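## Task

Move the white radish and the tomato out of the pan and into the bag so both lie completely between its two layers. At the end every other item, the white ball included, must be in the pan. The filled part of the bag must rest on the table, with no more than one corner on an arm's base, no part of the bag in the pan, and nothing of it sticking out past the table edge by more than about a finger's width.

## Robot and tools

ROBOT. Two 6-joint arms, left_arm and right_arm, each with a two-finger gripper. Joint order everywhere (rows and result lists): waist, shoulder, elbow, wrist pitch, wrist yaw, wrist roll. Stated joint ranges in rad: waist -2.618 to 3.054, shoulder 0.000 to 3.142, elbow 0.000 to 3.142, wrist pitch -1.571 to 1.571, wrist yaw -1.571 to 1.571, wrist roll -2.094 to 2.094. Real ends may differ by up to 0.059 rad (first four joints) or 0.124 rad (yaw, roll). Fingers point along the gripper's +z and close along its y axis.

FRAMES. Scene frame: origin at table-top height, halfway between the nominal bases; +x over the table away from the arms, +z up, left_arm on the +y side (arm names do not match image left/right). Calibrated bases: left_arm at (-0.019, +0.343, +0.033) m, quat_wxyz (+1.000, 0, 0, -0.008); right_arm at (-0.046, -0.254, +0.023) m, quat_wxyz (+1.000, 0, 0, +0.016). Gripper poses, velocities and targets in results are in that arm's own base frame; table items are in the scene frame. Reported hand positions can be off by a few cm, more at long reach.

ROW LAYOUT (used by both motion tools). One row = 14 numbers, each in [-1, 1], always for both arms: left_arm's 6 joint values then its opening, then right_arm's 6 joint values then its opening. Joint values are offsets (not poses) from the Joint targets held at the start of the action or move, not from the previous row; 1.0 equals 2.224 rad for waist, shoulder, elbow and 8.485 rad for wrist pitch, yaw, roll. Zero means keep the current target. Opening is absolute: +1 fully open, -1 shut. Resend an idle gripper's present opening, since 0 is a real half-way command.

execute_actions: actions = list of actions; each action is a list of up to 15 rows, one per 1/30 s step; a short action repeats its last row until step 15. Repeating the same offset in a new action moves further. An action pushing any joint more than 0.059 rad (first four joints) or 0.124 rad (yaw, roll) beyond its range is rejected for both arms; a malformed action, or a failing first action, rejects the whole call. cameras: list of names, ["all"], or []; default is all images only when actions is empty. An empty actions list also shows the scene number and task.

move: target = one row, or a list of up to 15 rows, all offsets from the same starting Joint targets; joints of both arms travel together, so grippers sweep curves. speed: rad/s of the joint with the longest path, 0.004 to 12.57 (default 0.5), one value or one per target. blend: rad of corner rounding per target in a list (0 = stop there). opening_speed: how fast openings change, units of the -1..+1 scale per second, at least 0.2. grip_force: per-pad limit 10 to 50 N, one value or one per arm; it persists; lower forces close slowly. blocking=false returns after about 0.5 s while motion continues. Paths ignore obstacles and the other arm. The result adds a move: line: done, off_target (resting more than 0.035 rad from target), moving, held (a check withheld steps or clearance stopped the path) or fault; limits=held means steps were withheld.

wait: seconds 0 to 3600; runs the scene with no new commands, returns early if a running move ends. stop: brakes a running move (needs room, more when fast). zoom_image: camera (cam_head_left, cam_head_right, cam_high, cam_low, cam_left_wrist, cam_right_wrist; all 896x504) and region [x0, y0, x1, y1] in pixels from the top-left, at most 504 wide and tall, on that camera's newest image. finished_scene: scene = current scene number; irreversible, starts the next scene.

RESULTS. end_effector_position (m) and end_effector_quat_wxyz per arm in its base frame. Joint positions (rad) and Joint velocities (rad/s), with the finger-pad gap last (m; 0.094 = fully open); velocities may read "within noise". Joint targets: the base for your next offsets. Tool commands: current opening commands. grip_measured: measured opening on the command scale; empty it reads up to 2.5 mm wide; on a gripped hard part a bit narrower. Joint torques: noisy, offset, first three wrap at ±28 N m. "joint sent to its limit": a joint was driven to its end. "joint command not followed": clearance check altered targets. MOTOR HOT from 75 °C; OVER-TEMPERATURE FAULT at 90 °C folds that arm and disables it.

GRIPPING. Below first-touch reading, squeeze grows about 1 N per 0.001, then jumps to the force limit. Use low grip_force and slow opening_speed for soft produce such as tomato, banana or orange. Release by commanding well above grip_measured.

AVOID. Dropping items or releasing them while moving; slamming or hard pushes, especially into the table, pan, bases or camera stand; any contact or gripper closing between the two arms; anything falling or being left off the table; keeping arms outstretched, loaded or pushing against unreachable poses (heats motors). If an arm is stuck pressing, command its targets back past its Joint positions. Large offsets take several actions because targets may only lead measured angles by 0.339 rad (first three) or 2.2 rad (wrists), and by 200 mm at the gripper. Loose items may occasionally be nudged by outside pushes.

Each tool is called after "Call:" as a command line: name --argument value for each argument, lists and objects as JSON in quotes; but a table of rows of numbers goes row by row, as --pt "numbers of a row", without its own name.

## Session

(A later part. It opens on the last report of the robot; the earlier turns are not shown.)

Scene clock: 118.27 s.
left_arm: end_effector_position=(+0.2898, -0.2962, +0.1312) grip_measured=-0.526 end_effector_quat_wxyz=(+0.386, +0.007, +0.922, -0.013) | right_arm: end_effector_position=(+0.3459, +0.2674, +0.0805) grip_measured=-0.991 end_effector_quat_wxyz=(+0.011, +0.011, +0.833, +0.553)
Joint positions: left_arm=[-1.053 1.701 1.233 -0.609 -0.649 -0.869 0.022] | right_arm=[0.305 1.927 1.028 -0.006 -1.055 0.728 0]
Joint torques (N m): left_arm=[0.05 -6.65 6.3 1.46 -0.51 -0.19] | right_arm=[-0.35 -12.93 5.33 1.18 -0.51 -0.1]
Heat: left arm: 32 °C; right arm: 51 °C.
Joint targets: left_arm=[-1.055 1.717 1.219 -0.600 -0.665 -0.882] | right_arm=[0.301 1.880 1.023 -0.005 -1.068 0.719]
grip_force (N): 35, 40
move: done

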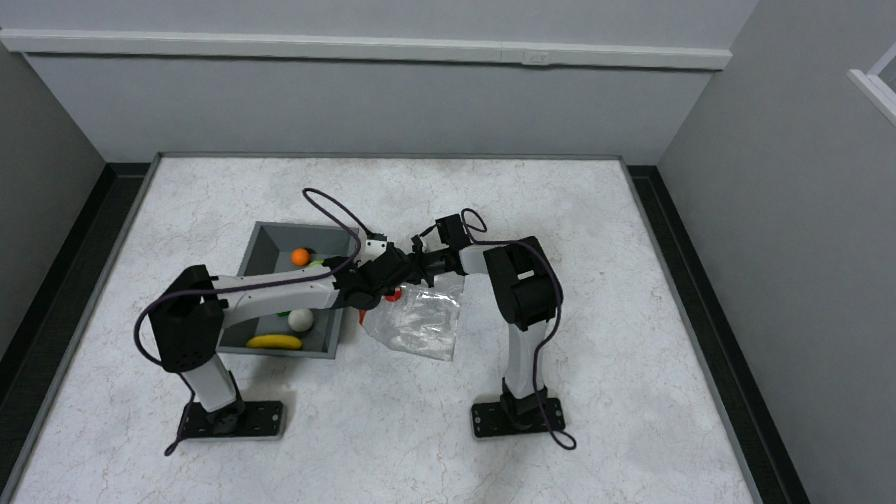

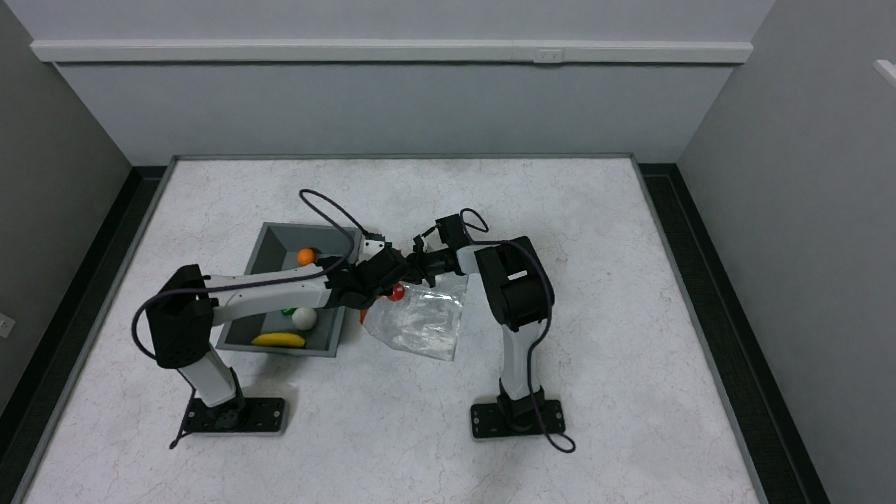

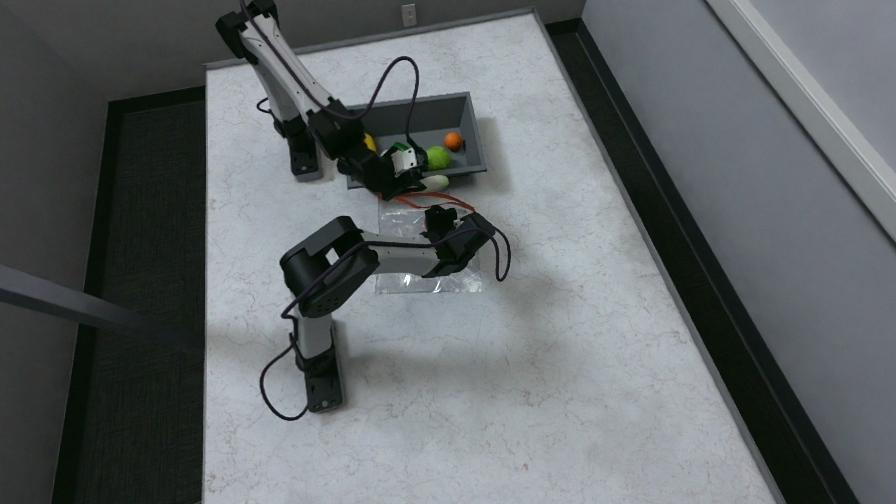

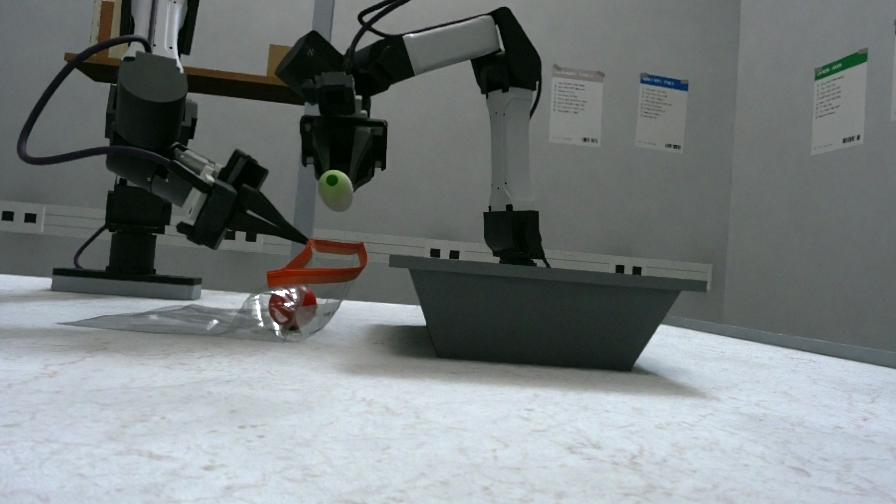

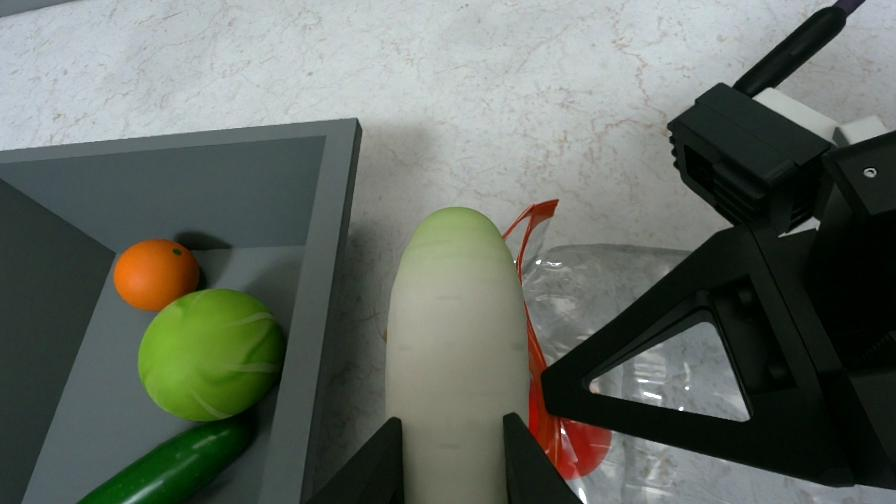

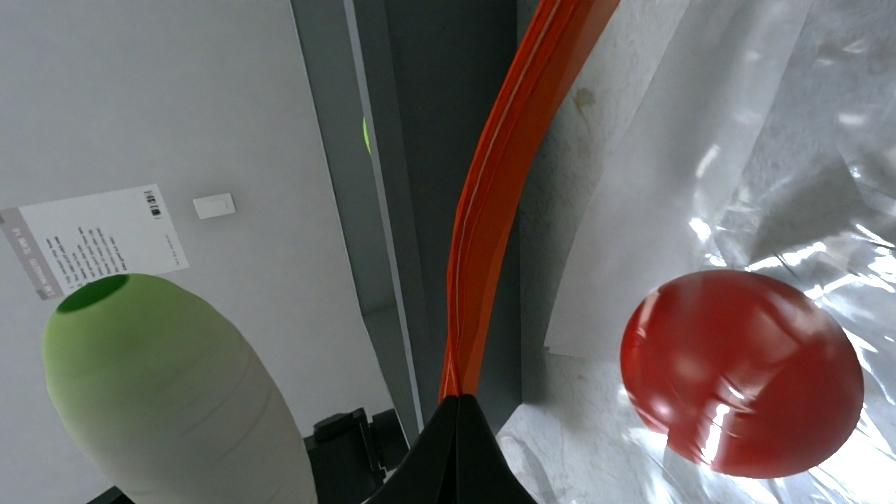

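Call:
move --target '[0,0.0706,-0.1059,0.0448,0,0,-0.55,0,0,0,0,0,0,-1]' --speed 0.3 --cameras '["cam_left_wrist","cam_low","cam_right_wrist"]'

Call:
zoom_image --camera "cam_low" --region '[210, 150, 510, 370]'

Scene clock: 121.10 s.
left_arm: end_effector_position=(+0.2879, -0.2922, +0.0297) grip_measured=-0.526 end_effector_quat_wxyz=(+0.382, +0.010, +0.924, -0.004) | right_arm: end_effector_position=(+0.3458, +0.2673, +0.0804) grip_measured=-0.991 end_effector_quat_wxyz=(+0.010, +0.011, +0.833, +0.553)
Joint positions: left_arm=[-1.053 1.859 0.993 -0.23 -0.652 -0.87 0.022] | right_arm=[0.305 1.927 1.028 -0.007 -1.055 0.728 0]
Joint torques (N m): left_arm=[0.09 -7.2 5.67 1.46 -0.5 -0.16] | right_arm=[-0.36 -12.93 5.33 1.2 -0.51 -0.09]
Heat: left arm: 32 °C; right arm: 52 °C.
Joint targets: left_arm=[-1.055 1.874 0.984 -0.220 -0.665 -0.882] | right_arm=[0.301 1.880 1.023 -0.004 -1.068 0.719]
grip_force (N): 35, 40
move: done
Images, in order (width x height): cam_low 896x504, cam_left_wrist 896x504, cam_right_wrist 896x504.

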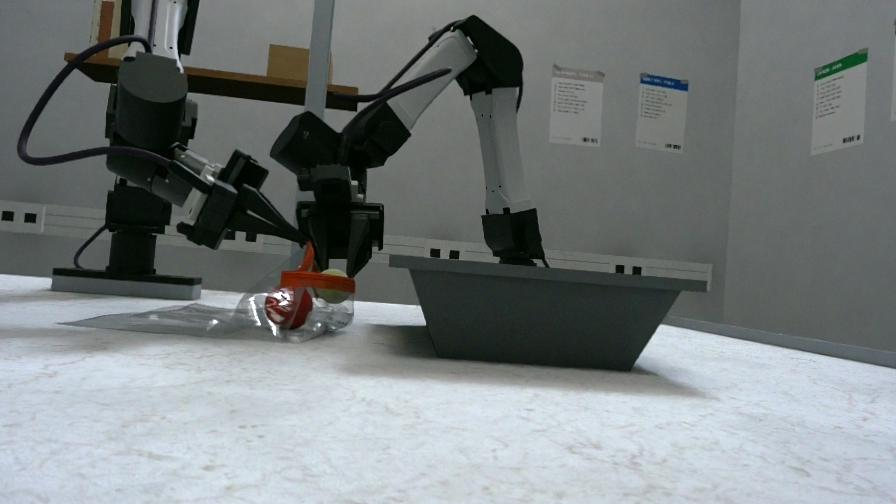

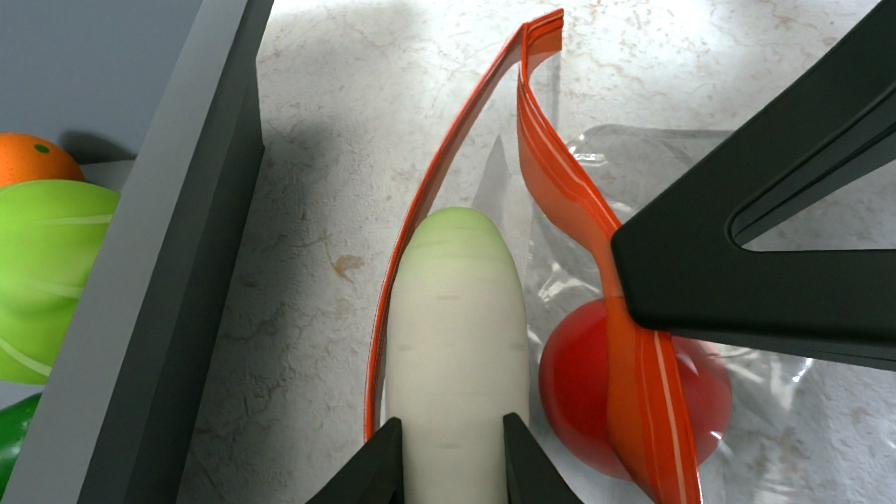

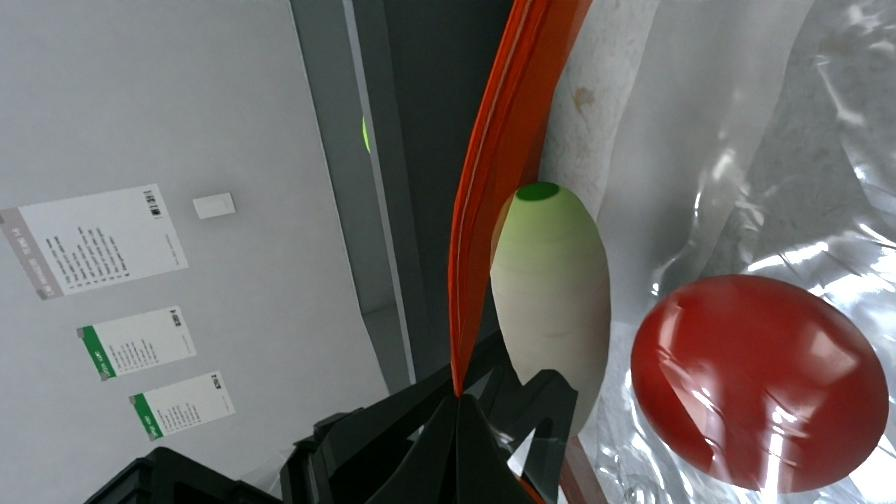

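Scaled by 1.680 from the camera's image (finer frame: 1280x720).

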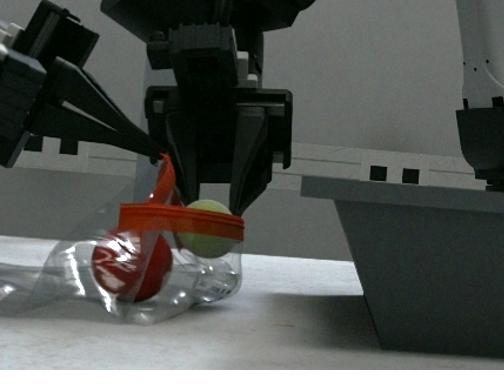

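Call:
move --pt "0 0.018 -0.0117 0.0077 0 0 -0.55 0 0 0 0 0 0 -1" --pt "0 0.018 -0.0117 0.0077 0 0 -0.05 0 0 0 0 0 0 -1" --pt "-0.062 -0.0724 0.0115 -0.0309 -0.0068 -0.0191 -0.05 0 0 0 0 0 0 -1" --pt "-0.0917 -0.1376 0.1255 -0.0837 -0.0094 -0.029 -0.05 0 0 0 0 0 0 -1" --speed '[0.25,0.25,0.25,0.5]' --blend '[0,0,0.04,0]' --opening_speed 0.8 --cameras '["cam_left_wrist","cam_low","cam_right_wrist","cam_head_right"]'

Call:
zoom_image --camera "cam_low" --region '[210, 150, 510, 370]'

Scene clock: 127.50 s.
left_arm: end_effector_position=(+0.2161, -0.2843, +0.1594) grip_measured=-0.052 end_effector_quat_wxyz=(+0.383, +0.007, +0.924, -0.003) | right_arm: end_effector_position=(+0.3457, +0.2673, +0.0804) grip_measured=-0.991 end_effector_quat_wxyz=(+0.010, +0.011, +0.833, +0.553)
Joint positions: left_arm=[-1.253 1.584 1.246 -0.917 -0.732 -1.115 0.045] | right_arm=[0.305 1.927 1.028 -0.007 -1.055 0.728 0]
Joint torques (N m): left_arm=[-0.28 -7.91 9.2 0.87 -0.54 -0.14] | right_arm=[-0.36 -12.93 5.34 1.19 -0.5 -0.11]
Heat: left arm: 32 °C; right arm: 53 °C.
Joint targets: left_arm=[-1.259 1.568 1.263 -0.931 -0.745 -1.128] | right_arm=[0.301 1.880 1.023 -0.004 -1.068 0.719]
grip_force (N): 35, 40
move: done
Images, in order (width x height): cam_head_right 896x504, cam_low 896x504, cam_left_wrist 896x504, cam_right_wrist 896x504.

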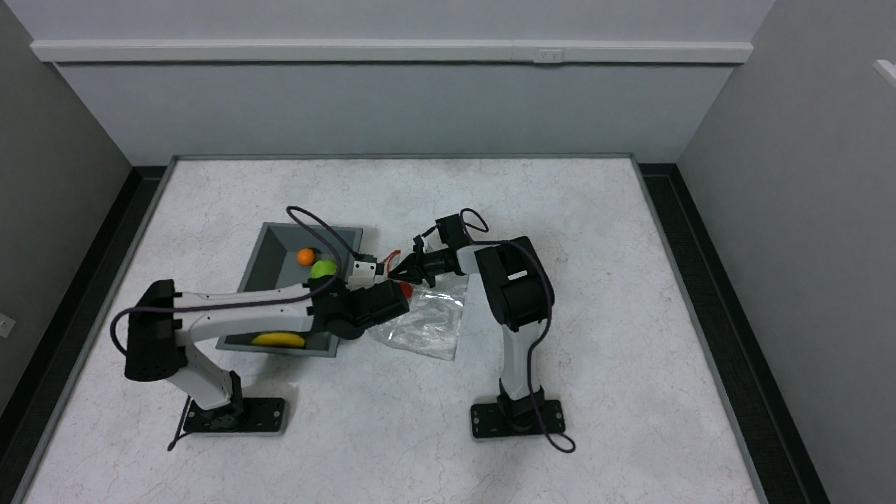

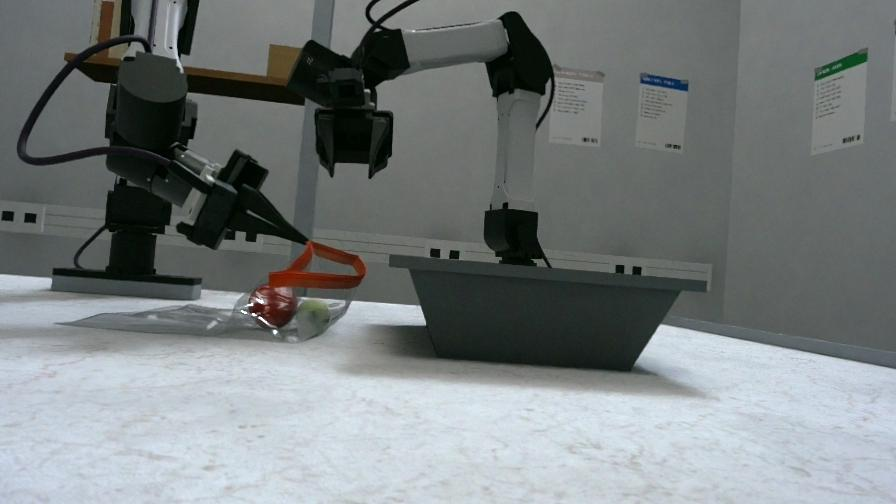

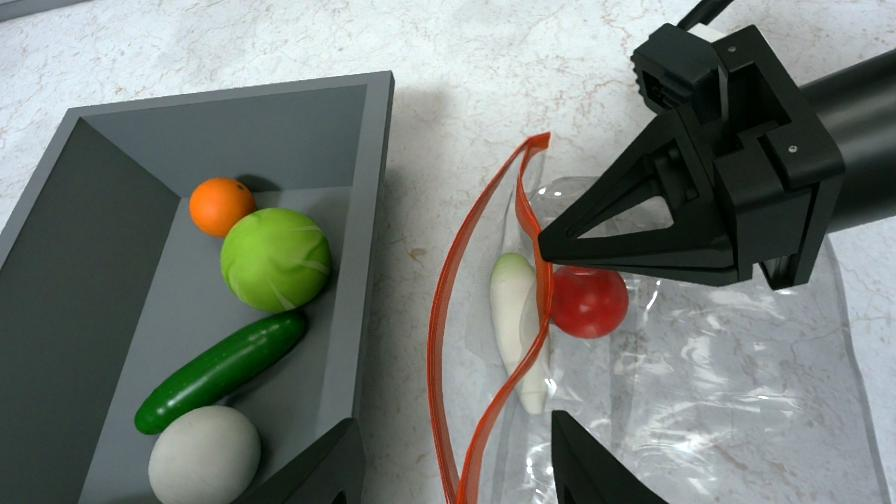

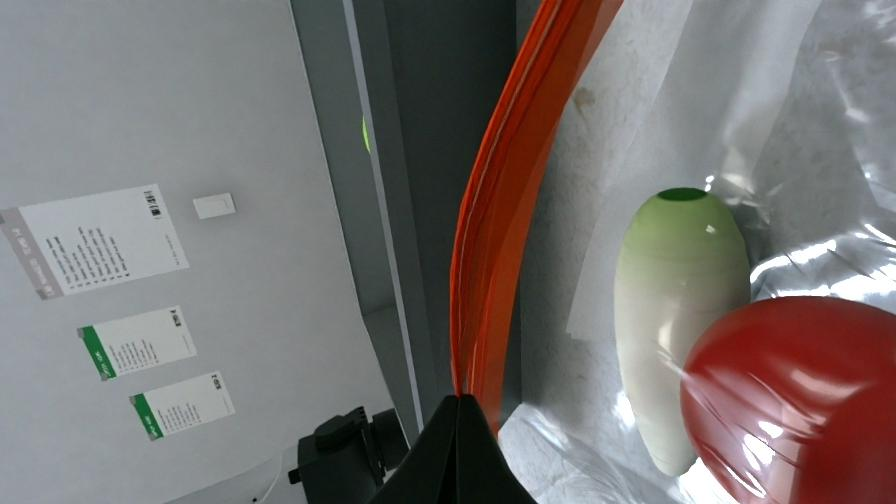

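Scaled by 1.680 from the camera's image (finer frame: 1280x720).

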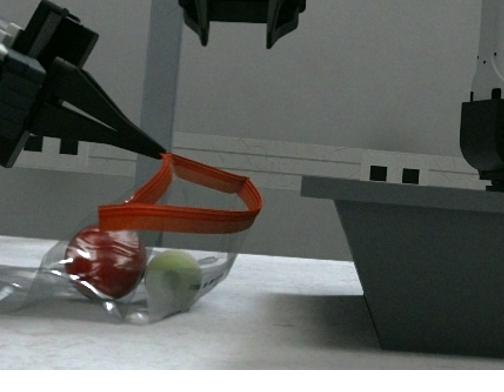

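Call:
move --target '[0.476,-0.1655,0.0166,-0.02,0.0878,0.1329,-0.05,0,-0.0827,0.1232,-0.0537,0,0,-1]' --speed 0.8 --cameras '["cam_low","cam_right_wrist","cam_head_right"]'

Call:
zoom_image --camera "cam_low" --region '[150, 150, 450, 370]'

Call:
zoom_image --camera "cam_head_right" --region '[200, 190, 480, 380]'

Scene clock: 131.40 s.
left_arm: end_effector_position=(+0.2920, -0.0580, +0.2271) grip_measured=-0.052 end_effector_quat_wxyz=(+0.274, +0.090, +0.957, -0.022) | right_arm: end_effector_position=(+0.3410, +0.2658, +0.1896) grip_measured=-0.991 end_effector_quat_wxyz=(+0.002, +0.016, +0.835, +0.550)
Joint positions: left_arm=[-0.206 1.209 1.28 -1.086 -0.017 -0.013 0.045] | right_arm=[0.305 1.735 1.27 -0.462 -1.055 0.727 0]
Joint velocities: left_arm=[within noise] | right_arm=[0.007 -0.007 -0.012 0.007 -0.168 0.007 0]
Joint torques (N m): left_arm=[0.69 -4.19 9.59 1.47 0.12 0.1] | right_arm=[-0.36 -11.52 9.37 1.17 -0.51 -0.1]
Heat: left arm: 33 °C; right arm: 53 °C.
Joint targets: left_arm=[-0.200 1.200 1.300 -1.100 0.000 0.000] | right_arm=[0.301 1.696 1.297 -0.460 -1.068 0.719]
grip_force (N): 35, 40
move: off_target (right_arm); right_arm: the shoulder is farthest, 0.039 rad from its target
Images, in order (width x height): cam_head_right 896x504, cam_low 896x504, cam_right_wrist 896x504.

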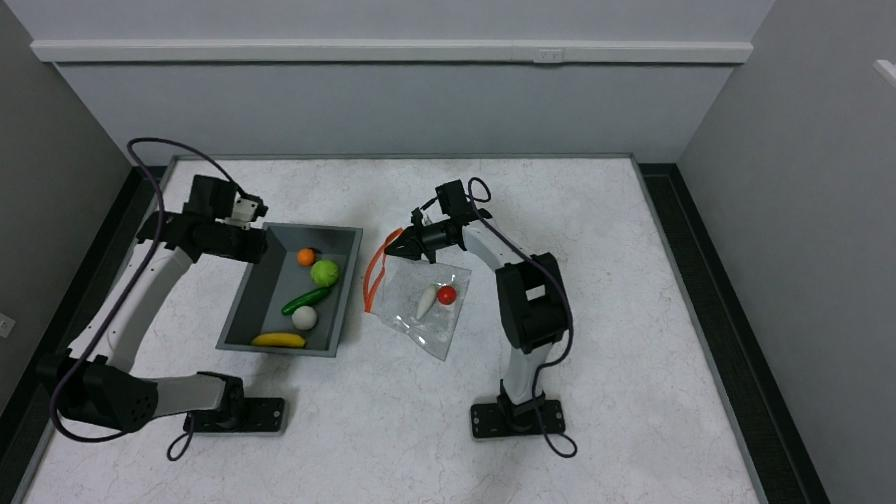

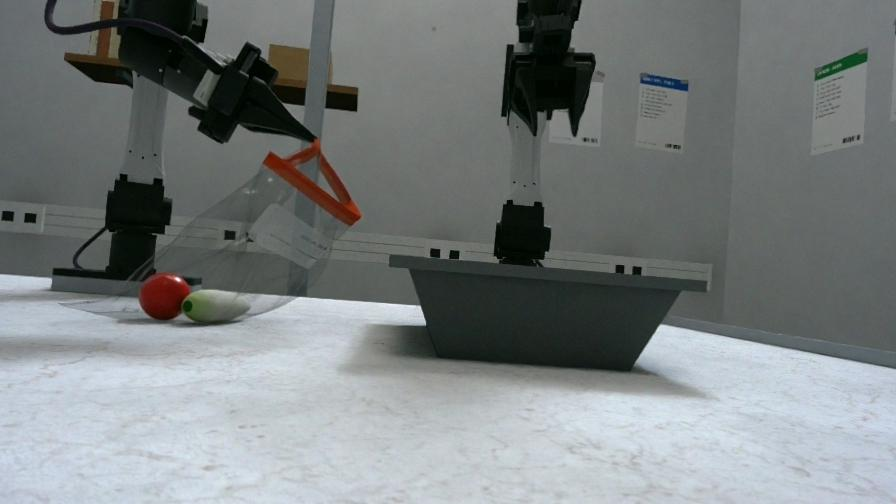

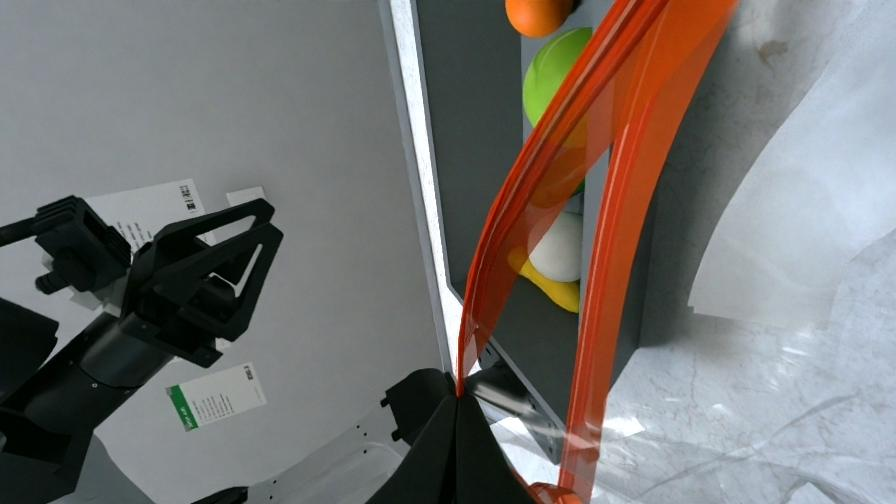

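Scaled by 1.680 from the camera's image (finer frame: 1280x720).

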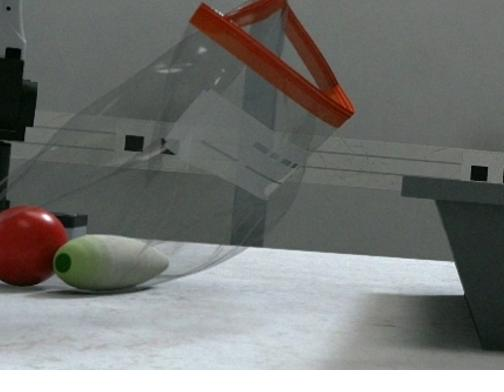

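Scaled by 1.800 from the camera's image (finer frame: 1280x720).

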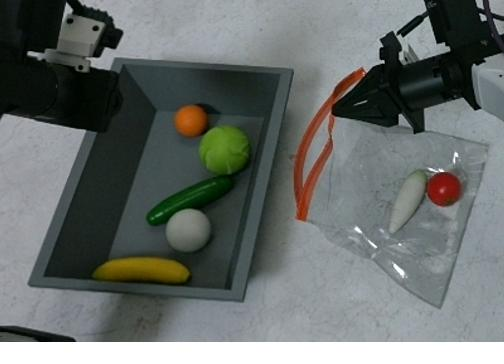

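Call:
move --pt "0 0 0 0 0 0 -0.05 0.1263 0.1875 0.0576 -0.003 0.0702 0.0006 -1" --pt "0 0 0 0 0 0 -0.05 0.1263 0.1875 0.0576 -0.003 0.0702 0.0006 -0.36" --pt "0 0 0 0 0 0 -0.05 0.0823 0.0931 0.074 -0.0336 0.0634 0.0006 -0.36" --speed '[0.35,0.3,0.25]' --opening_speed 0.8 --cameras '["all"]'

Call:
zoom_image --camera "cam_low" --region '[50, 200, 450, 370]'

Call:
zoom_image --camera "cam_head_right" --region '[200, 190, 480, 380]'

Scene clock: 137.43 s.
left_arm: end_effector_position=(+0.2919, -0.0580, +0.2271) grip_measured=-0.052 end_effector_quat_wxyz=(+0.274, +0.090, +0.957, -0.022) | right_arm: end_effector_position=(+0.3395, +0.2781, +0.0776) grip_measured=-0.361 end_effector_quat_wxyz=(-0.019, +0.074, +0.952, +0.295)
Joint positions: left_arm=[-0.206 1.209 1.28 -1.086 -0.016 -0.013 0.045] | right_arm=[0.488 1.948 1.437 -0.743 -0.519 0.727 0.03]
Joint torques (N m): left_arm=[0.61 -4.19 9.59 1.44 0.14 0.07] | right_arm=[-0.43 -13.41 8.76 0.77 -0.33 -0.02]
Heat: left arm: 33 °C; right arm: 51 °C.
Joint targets: left_arm=[-0.200 1.200 1.300 -1.100 0.000 0.000] | right_arm=[0.484 1.903 1.462 -0.745 -0.530 0.724]
grip_force (N): 35, 40
move: off_target (right_arm); right_arm: the shoulder is farthest, 0.045 rad from its target

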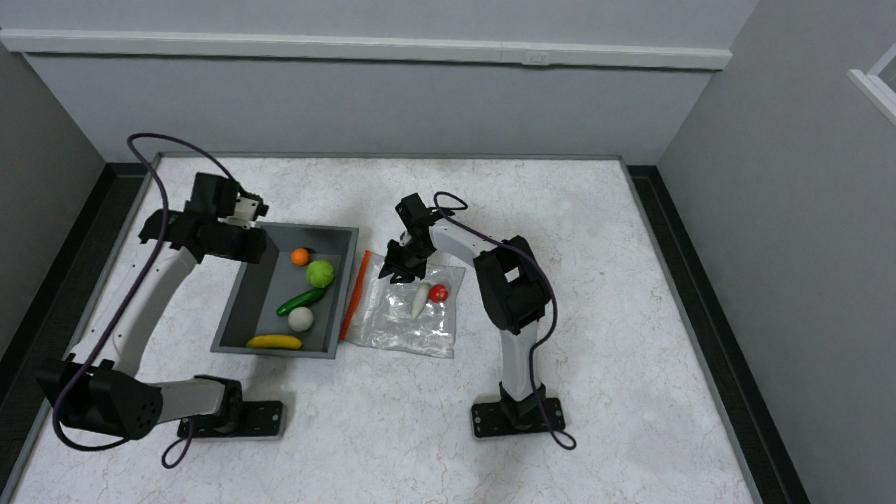

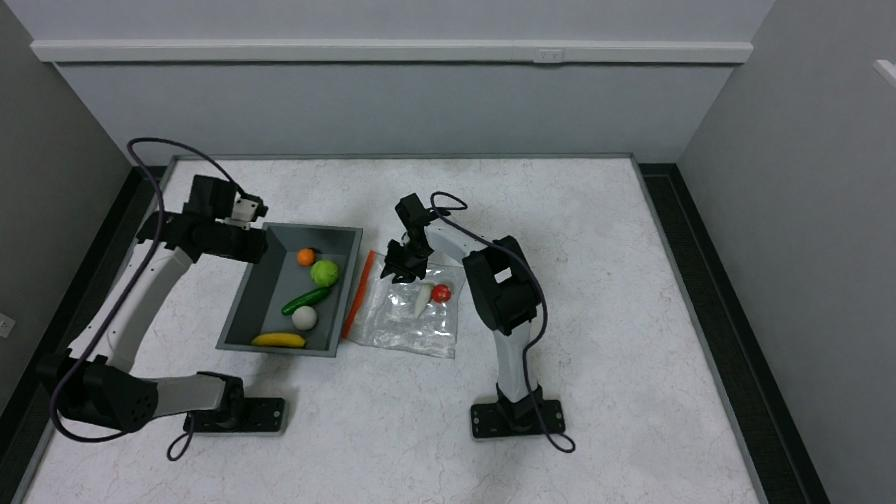

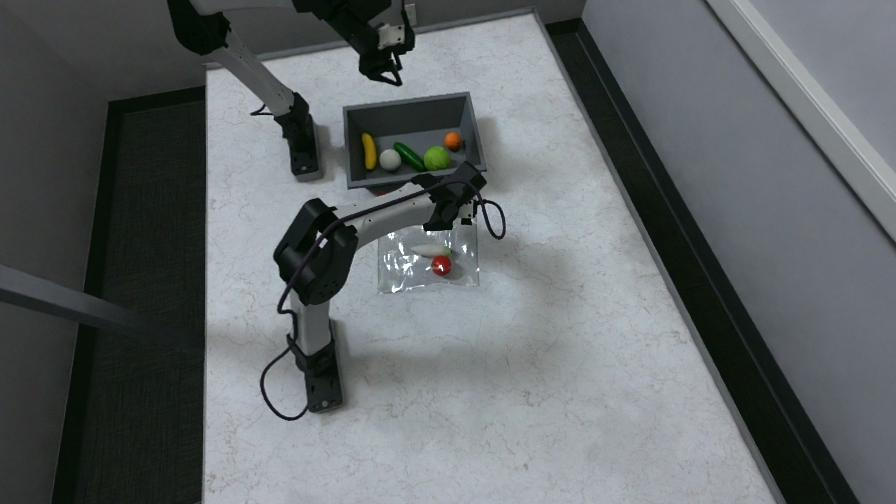

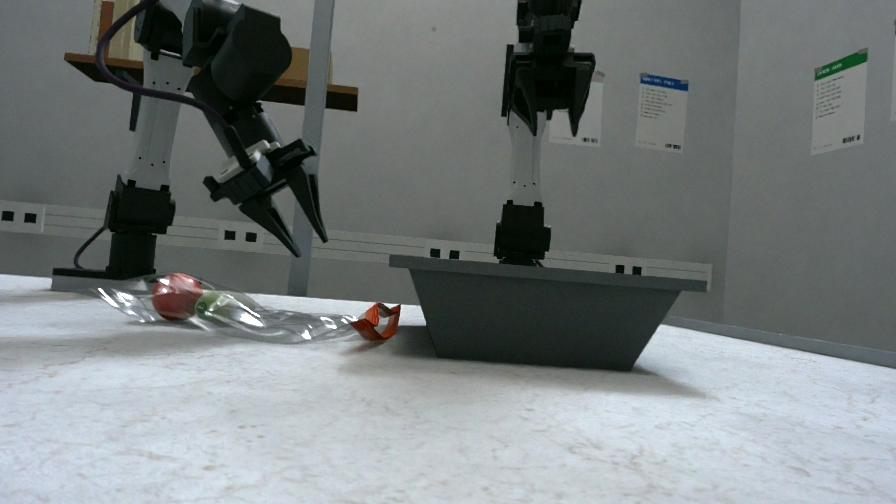

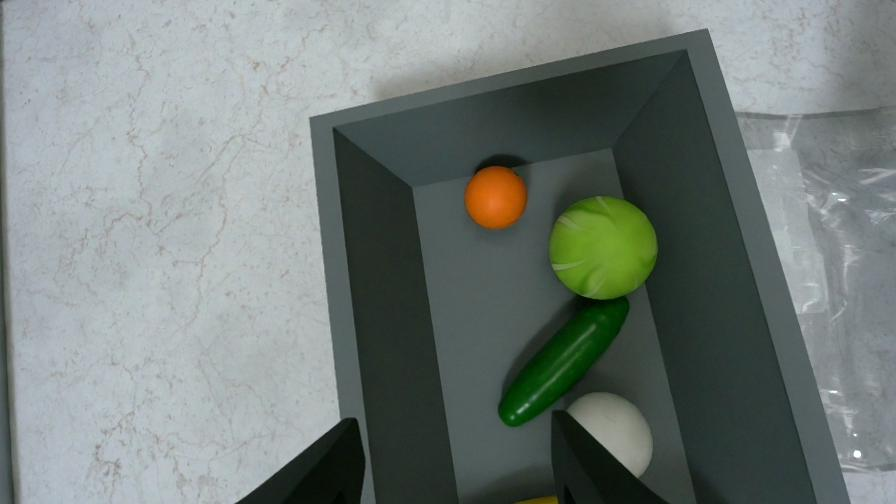

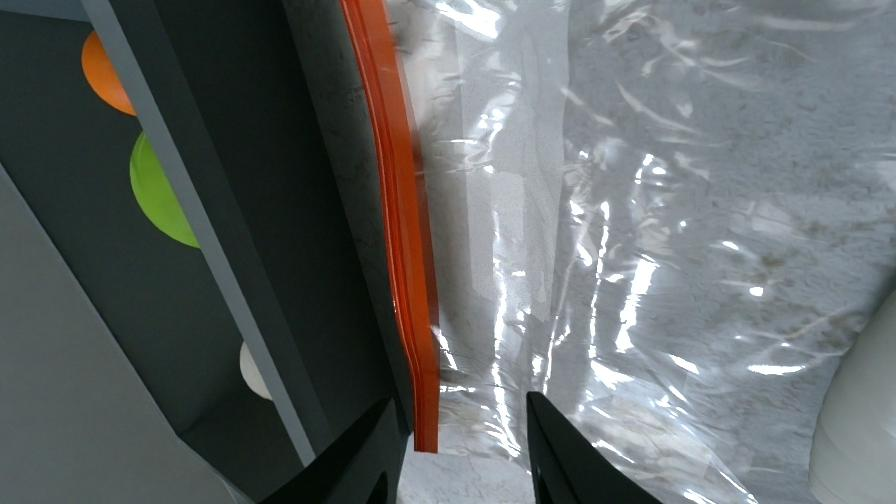

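Scaled by 1.260 from the camera's image (finer frame: 1280x720).

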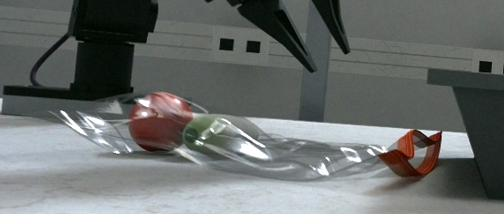

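Scaled by 1.800 from the camera's image (finer frame: 1280x720).

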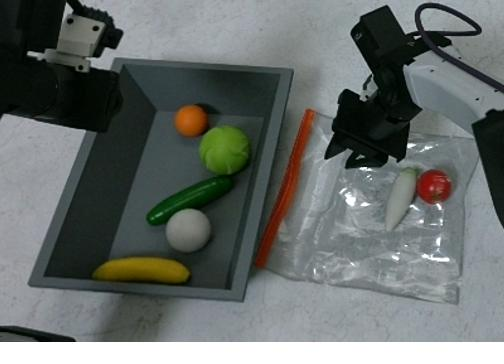

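Call:
finished_scene --scene 1

The scene is finished: the task was done.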